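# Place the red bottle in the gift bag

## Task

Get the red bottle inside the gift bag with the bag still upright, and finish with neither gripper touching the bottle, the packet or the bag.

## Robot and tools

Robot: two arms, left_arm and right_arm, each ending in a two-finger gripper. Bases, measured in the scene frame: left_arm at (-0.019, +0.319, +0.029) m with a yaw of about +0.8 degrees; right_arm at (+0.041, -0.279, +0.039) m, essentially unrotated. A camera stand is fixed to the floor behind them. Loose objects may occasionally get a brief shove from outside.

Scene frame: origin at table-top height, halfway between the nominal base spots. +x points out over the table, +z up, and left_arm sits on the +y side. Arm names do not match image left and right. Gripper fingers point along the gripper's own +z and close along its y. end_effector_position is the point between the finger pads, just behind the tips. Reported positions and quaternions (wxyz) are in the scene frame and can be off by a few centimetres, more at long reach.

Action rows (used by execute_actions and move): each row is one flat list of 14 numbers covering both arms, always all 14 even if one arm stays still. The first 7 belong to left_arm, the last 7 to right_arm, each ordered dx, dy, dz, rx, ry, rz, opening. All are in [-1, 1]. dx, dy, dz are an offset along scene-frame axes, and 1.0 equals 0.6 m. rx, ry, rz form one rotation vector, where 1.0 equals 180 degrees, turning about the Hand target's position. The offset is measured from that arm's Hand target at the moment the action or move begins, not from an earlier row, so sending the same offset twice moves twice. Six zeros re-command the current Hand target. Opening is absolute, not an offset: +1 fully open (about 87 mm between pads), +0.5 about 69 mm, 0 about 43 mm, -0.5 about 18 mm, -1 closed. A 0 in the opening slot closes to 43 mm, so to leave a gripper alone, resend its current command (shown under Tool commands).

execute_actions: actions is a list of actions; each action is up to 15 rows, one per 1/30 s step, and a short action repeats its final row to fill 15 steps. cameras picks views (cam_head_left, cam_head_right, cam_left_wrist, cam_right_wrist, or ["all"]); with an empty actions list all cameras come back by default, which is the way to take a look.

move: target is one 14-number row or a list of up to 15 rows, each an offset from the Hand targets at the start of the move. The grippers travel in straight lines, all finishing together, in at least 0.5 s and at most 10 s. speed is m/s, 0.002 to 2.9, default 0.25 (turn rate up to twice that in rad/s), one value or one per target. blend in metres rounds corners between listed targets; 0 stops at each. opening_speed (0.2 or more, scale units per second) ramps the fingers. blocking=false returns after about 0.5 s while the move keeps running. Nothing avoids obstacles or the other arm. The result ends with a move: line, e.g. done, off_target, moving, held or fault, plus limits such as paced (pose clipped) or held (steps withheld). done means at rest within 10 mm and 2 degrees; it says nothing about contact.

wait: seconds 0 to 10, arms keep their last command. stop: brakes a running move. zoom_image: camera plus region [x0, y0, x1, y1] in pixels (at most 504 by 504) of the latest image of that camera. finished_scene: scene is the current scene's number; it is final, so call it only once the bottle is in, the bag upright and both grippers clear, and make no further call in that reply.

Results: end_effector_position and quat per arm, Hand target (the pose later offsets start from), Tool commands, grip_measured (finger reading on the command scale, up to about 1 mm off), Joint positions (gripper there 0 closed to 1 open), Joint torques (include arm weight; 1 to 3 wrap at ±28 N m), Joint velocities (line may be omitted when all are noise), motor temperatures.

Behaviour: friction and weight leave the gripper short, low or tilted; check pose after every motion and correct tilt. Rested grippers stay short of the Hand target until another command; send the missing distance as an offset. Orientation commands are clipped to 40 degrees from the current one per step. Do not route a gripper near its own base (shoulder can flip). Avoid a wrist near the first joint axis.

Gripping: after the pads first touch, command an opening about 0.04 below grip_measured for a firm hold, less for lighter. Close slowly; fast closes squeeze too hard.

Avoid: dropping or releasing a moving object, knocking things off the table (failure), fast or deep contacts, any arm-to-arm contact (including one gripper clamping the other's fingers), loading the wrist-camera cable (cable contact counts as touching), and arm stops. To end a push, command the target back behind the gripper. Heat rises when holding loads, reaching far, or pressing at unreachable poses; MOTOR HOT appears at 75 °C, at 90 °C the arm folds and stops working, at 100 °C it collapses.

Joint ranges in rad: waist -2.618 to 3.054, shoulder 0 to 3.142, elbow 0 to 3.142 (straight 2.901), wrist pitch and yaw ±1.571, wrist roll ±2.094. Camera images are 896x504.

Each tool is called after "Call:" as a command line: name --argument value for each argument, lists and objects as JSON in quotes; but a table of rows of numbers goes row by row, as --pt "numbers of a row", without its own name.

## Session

Call:
execute_actions --actions '[]'

Scene clock: 0.00 s.
left_arm: end_effector_position=(+0.3651, +0.3325, +0.0864) grip_measured=+1.000 end_effector_quat_wxyz=(+0.593, -0.003, +0.805, +0.015) | right_arm: end_effector_position=(+0.4161, -0.3030, +0.0847) grip_measured=+0.979 end_effector_quat_wxyz=(+0.564, +0.044, +0.823, -0.046)
Joint positions: left_arm=[0.019 1.546 0.347 0.897 0.003 0.022 1] | right_arm=[-0.013 1.531 0.354 0.807 0.112 0.014 0.99]
Joint velocities: within noise
Joint torques (N m): no reading
Motor temperatures (°C): left_arm=[21 29 28 26 20 19 22] | right_arm=[21 24 27 23 22 19 19]
Heat: left arm: 29 °C; right arm: 27 °C.
Hand target: left_arm +0.3666, +0.3325, +0.0890; +0.595, -0.003, +0.804, +0.015 | right_arm +0.4211, -0.3031, +0.0938; +0.576, +0.044, +0.815, -0.046
Tool commands: left_gripper/opening=+1.0 right_gripper/opening=+1.0

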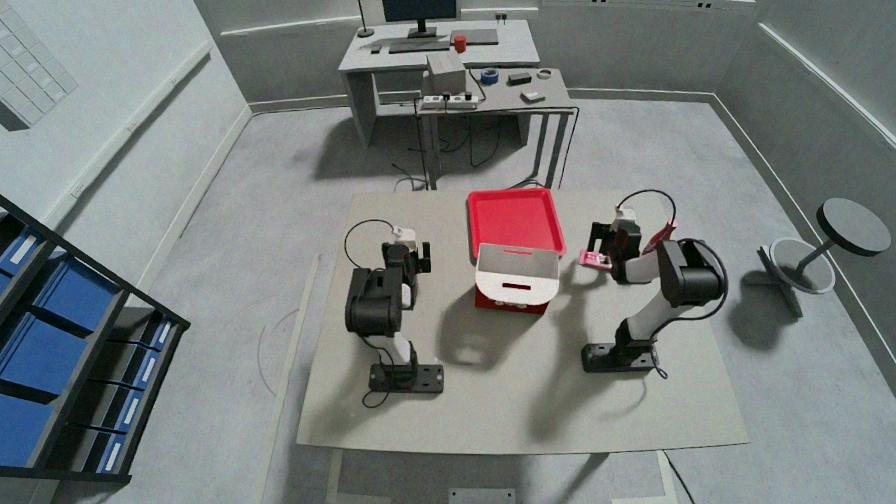

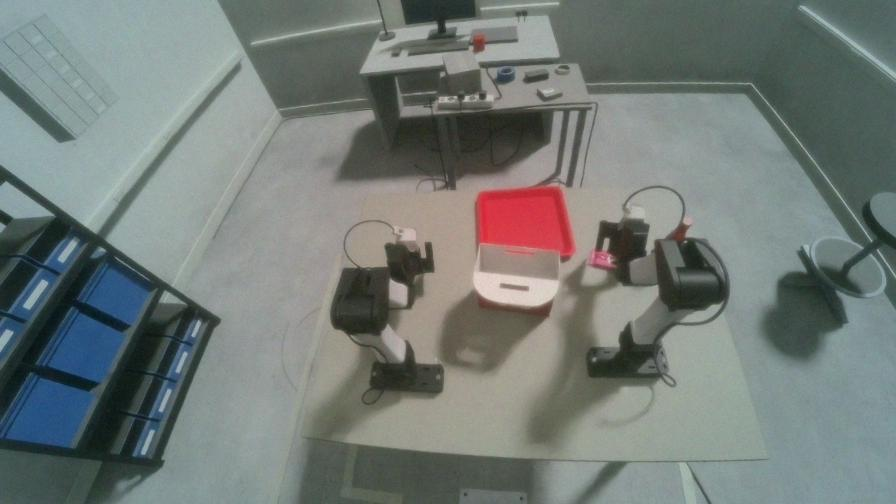

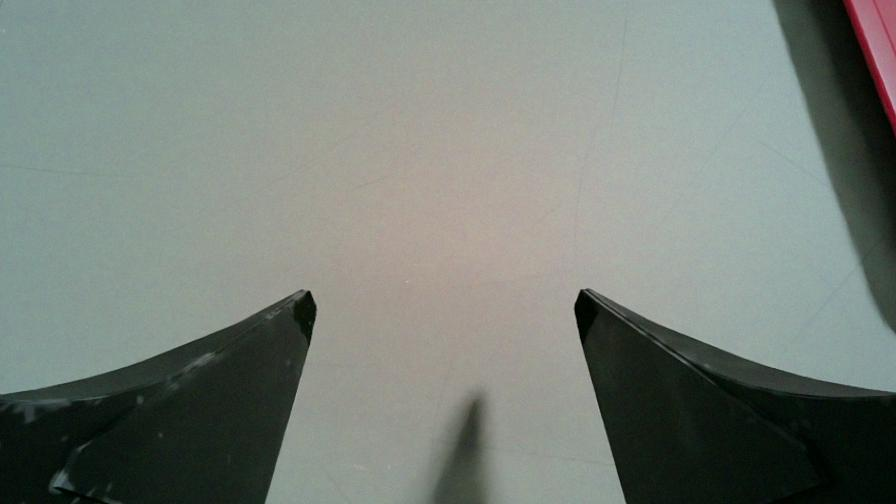

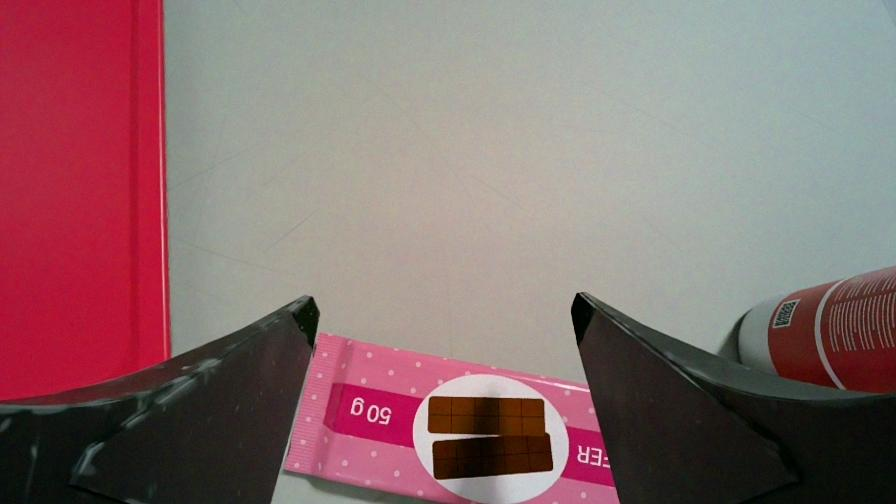

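Call:
move --pt "0 0 0 0 0 0 1 -0.1 -0.03 0.18 0.027 0.075 -0.056 1" --pt "0 0 0 0 0 0 1 -0.205 -0.1815 0.26 0.0547 0.15 -0.112 1" --speed 0.4 --blend '[0.05,0]' --cameras '["cam_right_wrist","cam_head_left"]'

Scene clock: 10.50 s.
left_arm: end_effector_position=(+0.3651, +0.3325, +0.0864) grip_measured=+1.000 end_effector_quat_wxyz=(+0.593, -0.003, +0.805, +0.015) | right_arm: end_effector_position=(+0.2926, -0.4090, +0.2365) grip_measured=+0.979 end_effector_quat_wxyz=(+0.334, +0.228, +0.911, -0.083)
Joint positions: left_arm=[0.019 1.546 0.347 0.897 0.003 0.022 1] | right_arm=[-0.473 1.139 1.145 -0.874 0.01 0.013 0.99]
Joint torques (N m): left_arm=[-0.06 -6.08 5.64 1.76 -0.11 -0.1] | right_arm=[0.27 -2.45 10.59 1.67 0 -0.24]
Heat: left arm: 30 °C; right arm: 29 °C.
Hand target: left_arm +0.3666, +0.3325, +0.0890; +0.595, -0.003, +0.804, +0.015 | right_arm +0.2982, -0.4120, +0.2499; +0.349, +0.221, +0.907, -0.085
Off the commanded pose: left_arm 0.003 m, 0 deg | right_arm 0.015 m, 2 deg.
move: off_target (right_arm)
Images, in order (width x height): cam_head_left 896x504, cam_right_wrist 896x504.

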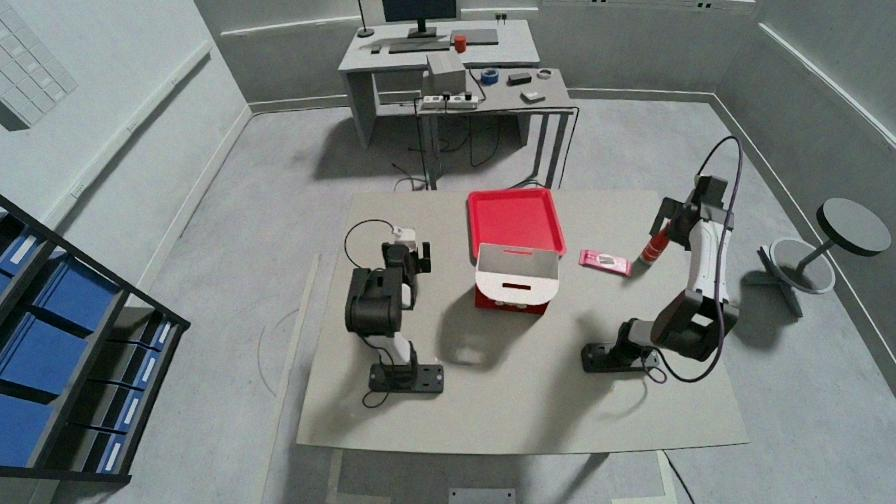

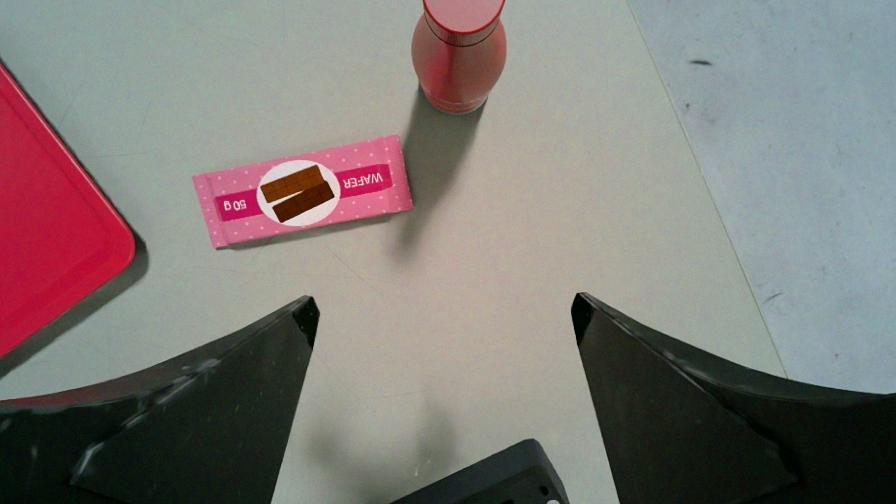

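Call:
move --pt "0 0 0 0 0 0 1 0.1397 -0.0867 -0.1248 0 0 0 1" --pt "0 0 0 0 0 0 1 0.1397 -0.0867 -0.1248 0 0 0 -0.36" --pt "0 0 0 0 0 0 1 0.1397 -0.0867 0.225 0 0 0 -0.36" --pt "0 0 0 0 0 0 1 -0.0937 0.7233 0.292 0.004 -0.035 0.386 -0.36" --speed '[0.25,0.25,0.3,0.45]' --blend '[0,0,0.04,0]' --opening_speed 2.0 --cameras '["cam_right_wrist","cam_head_left"]'

Scene clock: 30.67 s.
left_arm: end_effector_position=(+0.3651, +0.3325, +0.0864) grip_measured=+1.000 end_effector_quat_wxyz=(+0.593, -0.003, +0.805, +0.015) | right_arm: end_effector_position=(+0.2405, +0.0207, +0.4216) grip_measured=-0.360 end_effector_quat_wxyz=(+0.375, -0.336, +0.852, +0.144)
Joint positions: left_arm=[0.019 1.546 0.347 0.897 0.003 0.022 1] | right_arm=[1.076 1.77 2.523 -1.525 0.243 0.22 0.32]
Joint torques (N m): left_arm=[-0.06 -6.06 5.65 1.76 -0.1 -0.1] | right_arm=[0.72 -5.2 6.74 1.68 0.33 0.04]
Motor temperatures (°C): left_arm=[21 31 29 29 20 19 22] | right_arm=[21 25 32 28 22 19 19]
Heat: left arm: 31 °C; right arm: 32 °C.
Hand target: left_arm +0.3666, +0.3325, +0.0890; +0.595, -0.003, +0.804, +0.015 | right_arm +0.2418, +0.0220, +0.4250; +0.380, -0.328, +0.852, +0.146
Off the commanded pose: left_arm 0.003 m, 0 deg | right_arm 0.004 m, 1 deg.
move: done; target 2's new opening was sent with right_arm's hand 0.011 m and 2 deg from that target
Images, in order (width x height): cam_head_left 896x504, cam_right_wrist 896x504.

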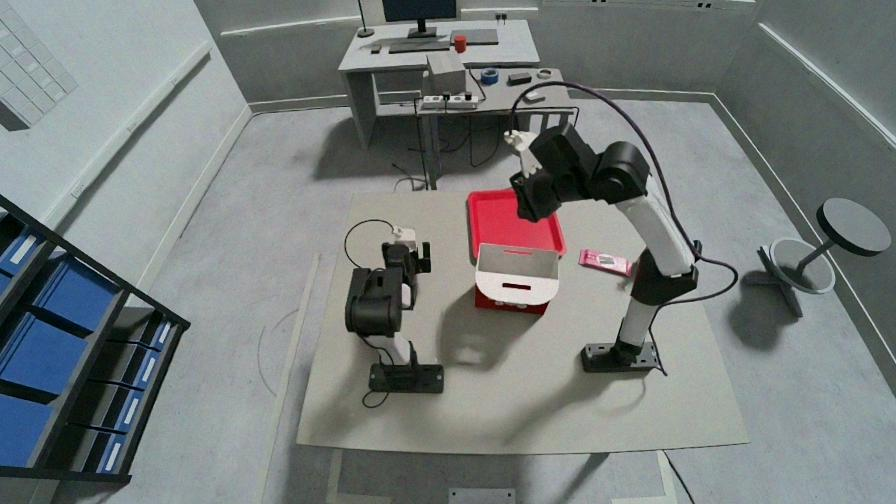

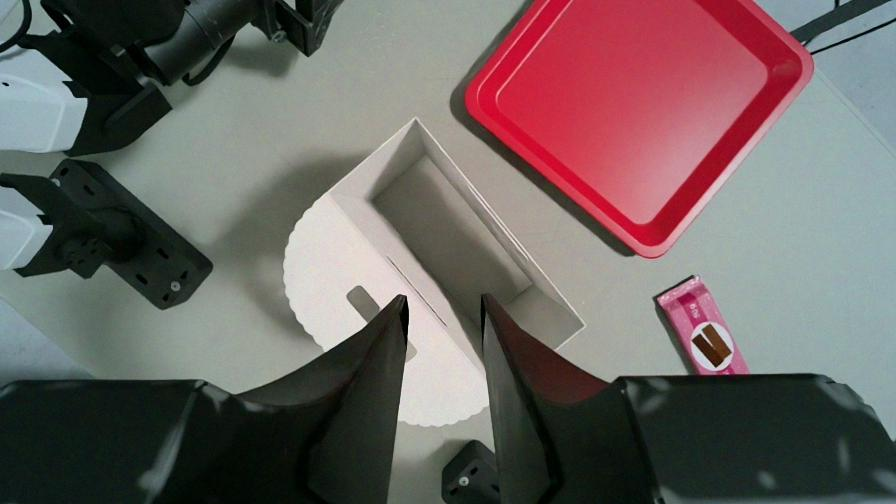

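Call:
move --target '[0,0,0,0,0,0,1, 0.087,-0.72,-0.275,-0.004,0.035,-0.386,1]' --speed 0.45 --cameras '["cam_right_wrist","cam_head_left"]'

Scene clock: 36.07 s.
left_arm: end_effector_position=(+0.3651, +0.3325, +0.0864) grip_measured=+1.000 end_effector_quat_wxyz=(+0.593, -0.003, +0.805, +0.015) | right_arm: end_effector_position=(+0.2899, -0.4077, +0.2593) grip_measured=+0.979 end_effector_quat_wxyz=(+0.341, +0.227, +0.908, -0.084)
Joint positions: left_arm=[0.019 1.546 0.347 0.897 0.003 0.022 1] | right_arm=[-0.473 1.14 1.232 -0.946 0.009 0.012 0.99]
Joint torques (N m): left_arm=[-0.06 -6.08 5.65 1.75 -0.11 -0.1] | right_arm=[0.27 -2.67 5.94 1.93 0 -0.24]
Heat: left arm: 31 °C; right arm: 31 °C.
Hand target: left_arm +0.3666, +0.3325, +0.0890; +0.595, -0.003, +0.804, +0.015 | right_arm +0.2941, -0.4100, +0.2599; +0.349, +0.221, +0.907, -0.085
Off the commanded pose: left_arm 0.003 m, 0 deg | right_arm 0.005 m, 1 deg.
move: done
Images, in order (width x height): cam_head_left 896x504, cam_right_wrist 896x504.

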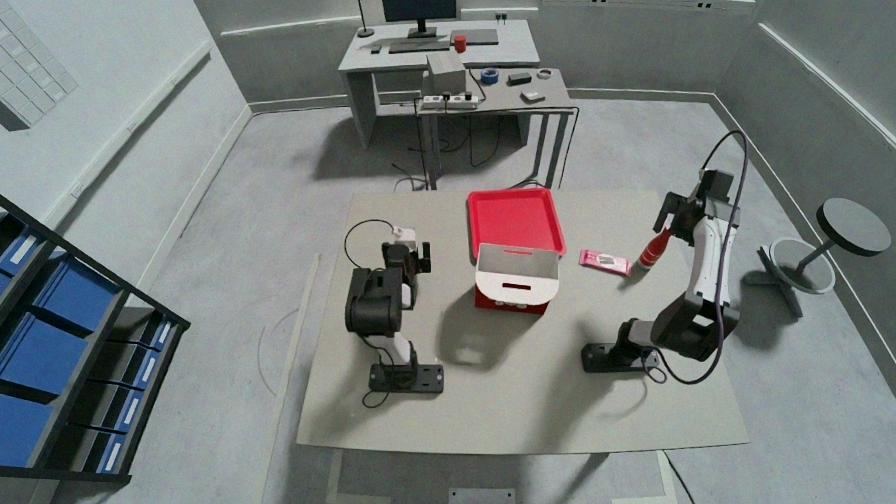

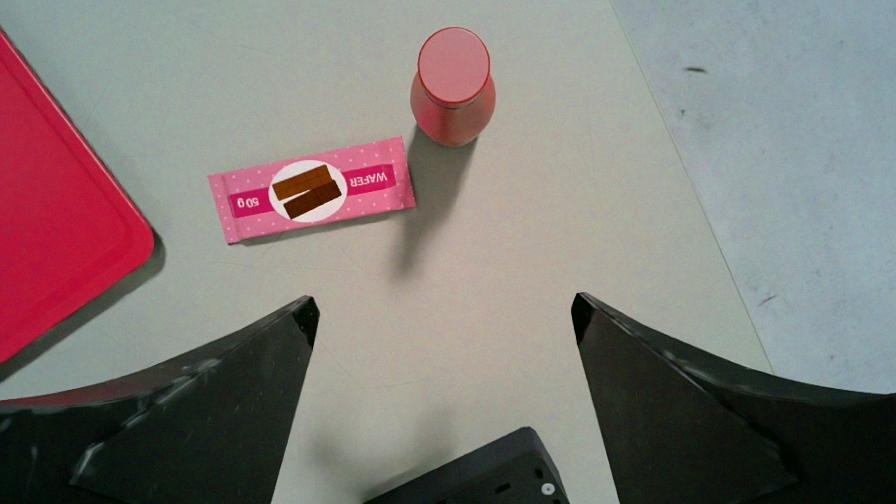

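Call:
move --pt "0 0 0 0 0 0 1 0.1168 -0.0688 -0.15 0 0 0 1" --pt "0 0 0 0 0 0 1 0.1168 -0.0688 -0.15 0 0 0 -0.36" --speed 0.25 --opening_speed 2.0 --cameras '["cam_right_wrist"]'

Scene clock: 50.63 s.
left_arm: end_effector_position=(+0.3651, +0.3325, +0.0864) grip_measured=+1.000 end_effector_quat_wxyz=(+0.593, -0.003, +0.805, +0.015) | right_arm: end_effector_position=(+0.3606, -0.4484, +0.1704) grip_measured=-0.296 end_effector_quat_wxyz=(+0.341, +0.226, +0.908, -0.084)
Joint positions: left_arm=[0.019 1.546 0.347 0.897 0.003 0.022 1] | right_arm=[-0.488 1.413 1.063 -0.502 -0.002 0 0.352]
Joint torques (N m): left_arm=[-0.05 -6.08 5.65 1.76 -0.1 -0.1] | right_arm=[0.17 -5.04 6.32 1.95 0 -0.22]
Heat: left arm: 31 °C; right arm: 31 °C.
Hand target: left_arm +0.3666, +0.3325, +0.0890; +0.595, -0.003, +0.804, +0.015 | right_arm +0.3642, -0.4513, +0.1700; +0.349, +0.222, +0.907, -0.085
Off the commanded pose: left_arm 0.003 m, 0 deg | right_arm 0.005 m, 1 deg.
move: done
Images, in order (width x height): cam_right_wrist 896x504.

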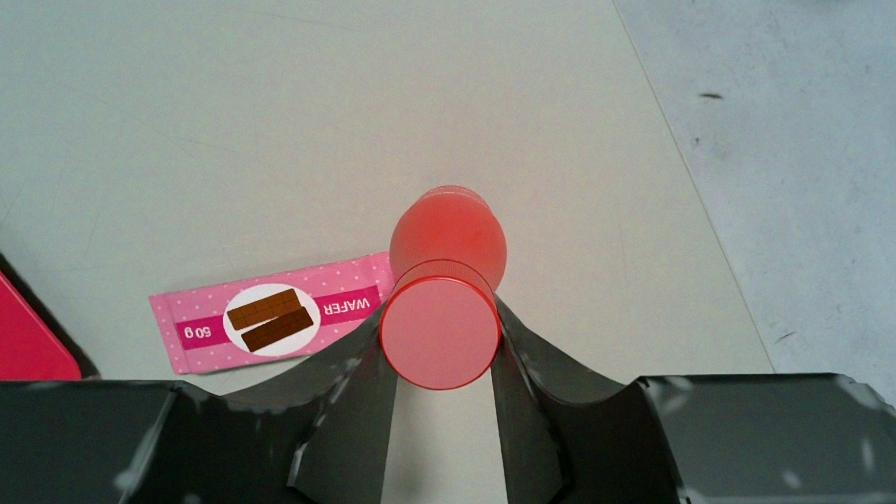

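Call:
move --pt "0 0 0 0 0 0 1 0 0 0.358 0 0 0 -0.36" --pt "0 0 0 0 0 0 1 -0.212 0.8405 0.4167 0.0104 -0.0289 0.5298 -0.36" --speed '[0.3,0.45]' --blend '[0.04,0]' --cameras '["cam_right_wrist","cam_head_left"]'

Scene clock: 87.37 s.
left_arm: end_effector_position=(+0.3651, +0.3325, +0.0864) grip_measured=+1.000 end_effector_quat_wxyz=(+0.593, -0.003, +0.805, +0.015) | right_arm: end_effector_position=(+0.2356, +0.0489, +0.4059) grip_measured=-0.296 end_effector_quat_wxyz=(+0.307, -0.511, +0.775, +0.210)
Joint positions: left_arm=[0.019 1.546 0.347 0.897 0.003 0.022 1] | right_arm=[0.986 1.904 2.673 -1.587 -0.136 -0.127 0.352]
Joint torques (N m): left_arm=[-0.06 -6.09 5.65 1.76 -0.1 -0.1] | right_arm=[0.54 -7.47 7.6 1.96 -0.11 -0.22]
Heat: left arm: 31 °C; right arm: 31 °C.
Hand target: left_arm +0.3666, +0.3325, +0.0890; +0.595, -0.003, +0.804, +0.015 | right_arm +0.2368, +0.0529, +0.4200; +0.330, -0.513, +0.760, +0.223
Off the commanded pose: left_arm 0.003 m, 0 deg | right_arm 0.015 m, 3 deg.
joint read past its limit (right arm) — joint 4 (wrist pitch), lower limit.
joint sent to its limit (right arm) — joint 4 (wrist pitch), lower limit. The joint targets still meet the commanded pose.
move: off_target (right_arm)
Images, in order (width x height): cam_head_left 896x504, cam_right_wrist 896x504.

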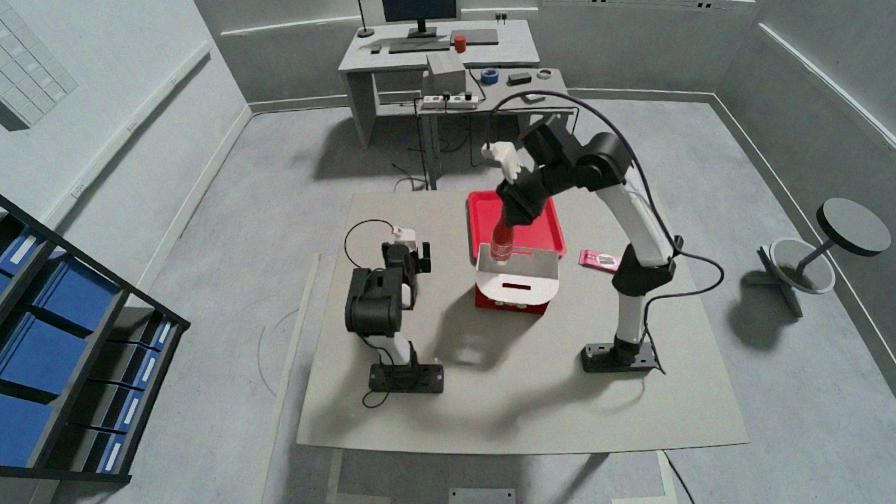

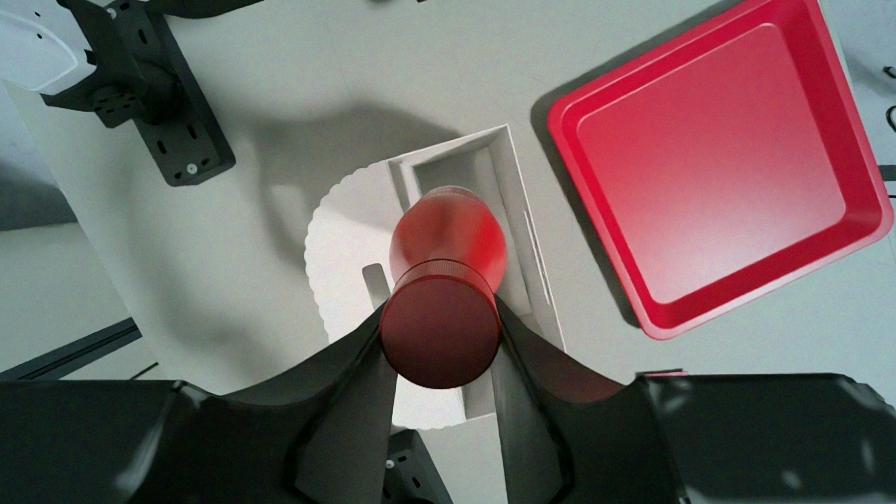

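Call:
move --pt "0 0 0 0 0 0 1 0.0137 -0.005 0 0 0 0 -0.36" --pt "0 0 0 0 0 0 1 0.0137 -0.005 -0.4033 -0.0232 0.0094 0 -0.36" --pt "0 0 0 0 0 0 1 0.0137 -0.005 -0.4033 -0.0232 0.0094 0 -0.05" --speed '[0.1,0.22,0.1]' --blend '[0.007,0,0]' --opening_speed 0.6 --cameras '["cam_right_wrist","cam_head_left"]'

Scene clock: 96.37 s.
left_arm: end_effector_position=(+0.3651, +0.3325, +0.0864) grip_measured=+1.000 end_effector_quat_wxyz=(+0.593, -0.003, +0.805, +0.015) | right_arm: end_effector_position=(+0.2457, +0.0474, +0.1744) grip_measured=-0.059 end_effector_quat_wxyz=(+0.290, -0.520, +0.779, +0.198)
Joint positions: left_arm=[0.019 1.546 0.347 0.897 0.003 0.022 1] | right_arm=[0.96 1.51 1.168 -0.524 -0.149 -0.163 0.47]
Joint torques (N m): left_arm=[-0.06 -6.08 5.67 1.75 -0.11 -0.1] | right_arm=[0.96 -7.66 5.81 1.88 0 -0.13]
Heat: left arm: 31 °C; right arm: 31 °C.
Hand target: left_arm +0.3666, +0.3325, +0.0890; +0.595, -0.003, +0.804, +0.015 | right_arm +0.2452, +0.0500, +0.1781; +0.300, -0.521, +0.773, +0.203
Off the commanded pose: left_arm 0.003 m, 0 deg | right_arm 0.004 m, 1 deg.
move: done; blend cut to 0.0044 m at target 1
Images, in order (width x height): cam_head_left 896x504, cam_right_wrist 896x504.

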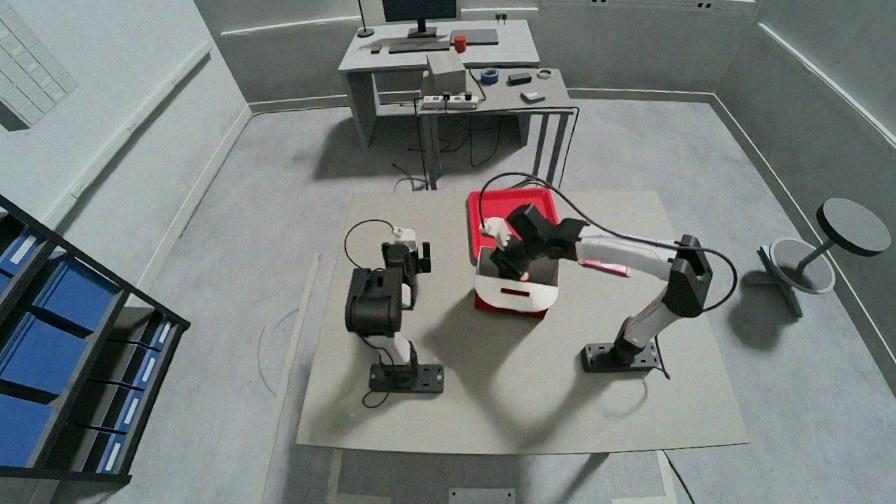

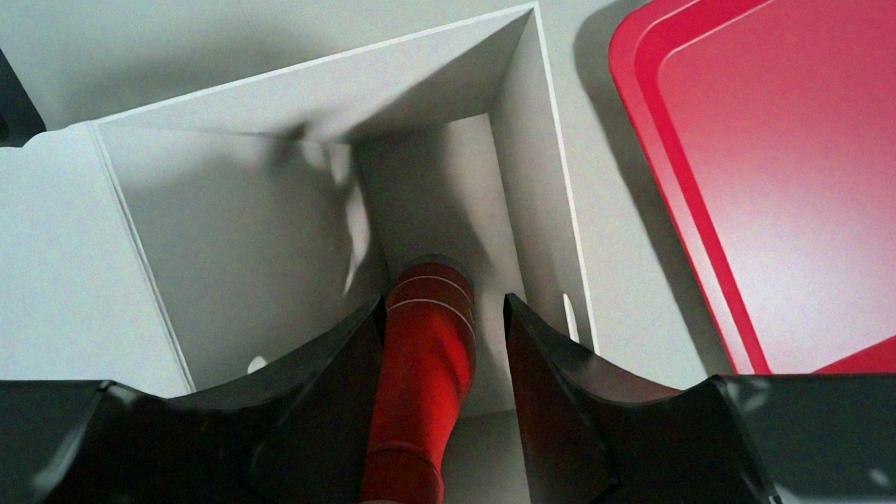

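Call:
move --target '[0,0,0,0,0,0,1, 0,0,0.36,0,0,0,-0.05]' --speed 0.2 --cameras '["cam_right_wrist","cam_head_left"]'

Scene clock: 102.07 s.
left_arm: end_effector_position=(+0.3651, +0.3325, +0.0864) grip_measured=+1.000 end_effector_quat_wxyz=(+0.593, -0.003, +0.805, +0.015) | right_arm: end_effector_position=(+0.2459, +0.0477, +0.3904) grip_measured=-0.050 end_effector_quat_wxyz=(+0.296, -0.519, +0.777, +0.200)
Joint positions: left_arm=[0.019 1.546 0.347 0.897 0.003 0.022 1] | right_arm=[0.96 1.876 2.553 -1.531 -0.149 -0.163 0.475]
Joint torques (N m): left_arm=[-0.05 -6.08 5.67 1.75 -0.11 -0.1] | right_arm=[0.95 -6.56 7.12 1.61 0 -0.13]
Heat: left arm: 31 °C; right arm: 31 °C.
Hand target: left_arm +0.3666, +0.3325, +0.0890; +0.595, -0.003, +0.804, +0.015 | right_arm +0.2452, +0.0500, +0.3941; +0.300, -0.521, +0.773, +0.203
Off the commanded pose: left_arm 0.003 m, 0 deg | right_arm 0.004 m, 1 deg.
move: done
Images, in order (width x height): cam_head_left 896x504, cam_right_wrist 896x504.

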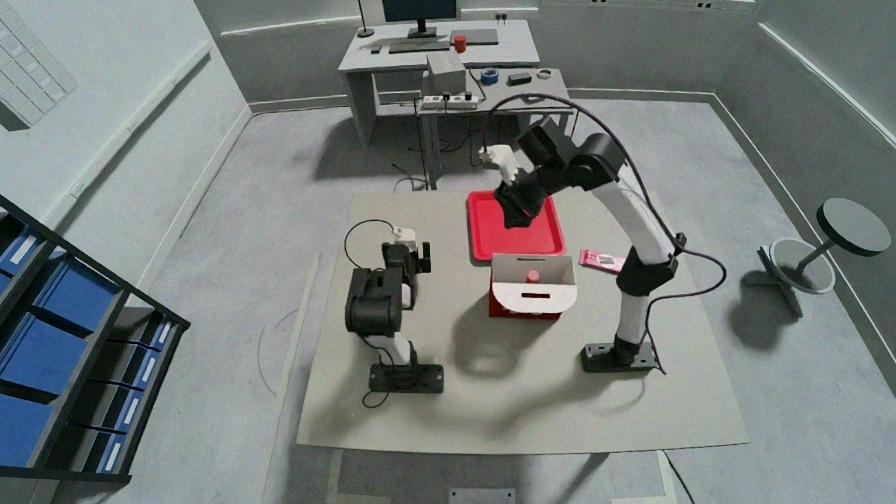

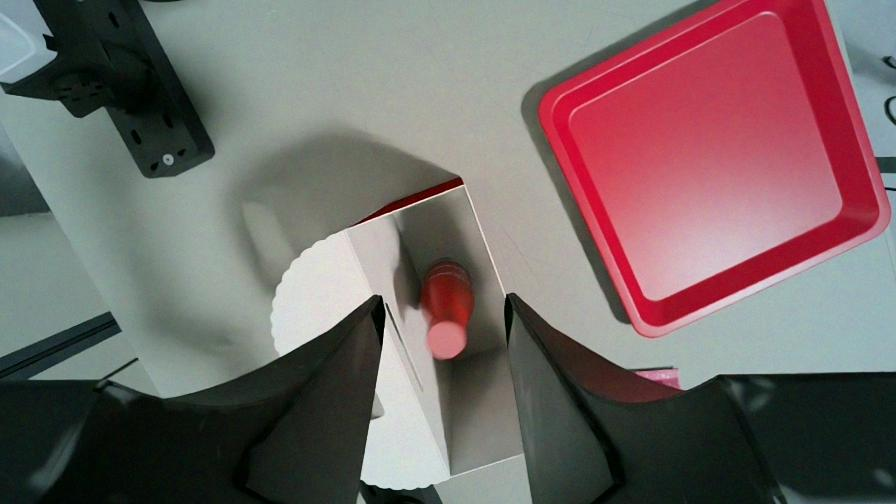

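Call:
finished_scene --scene 2

The scene is finished: the task was done.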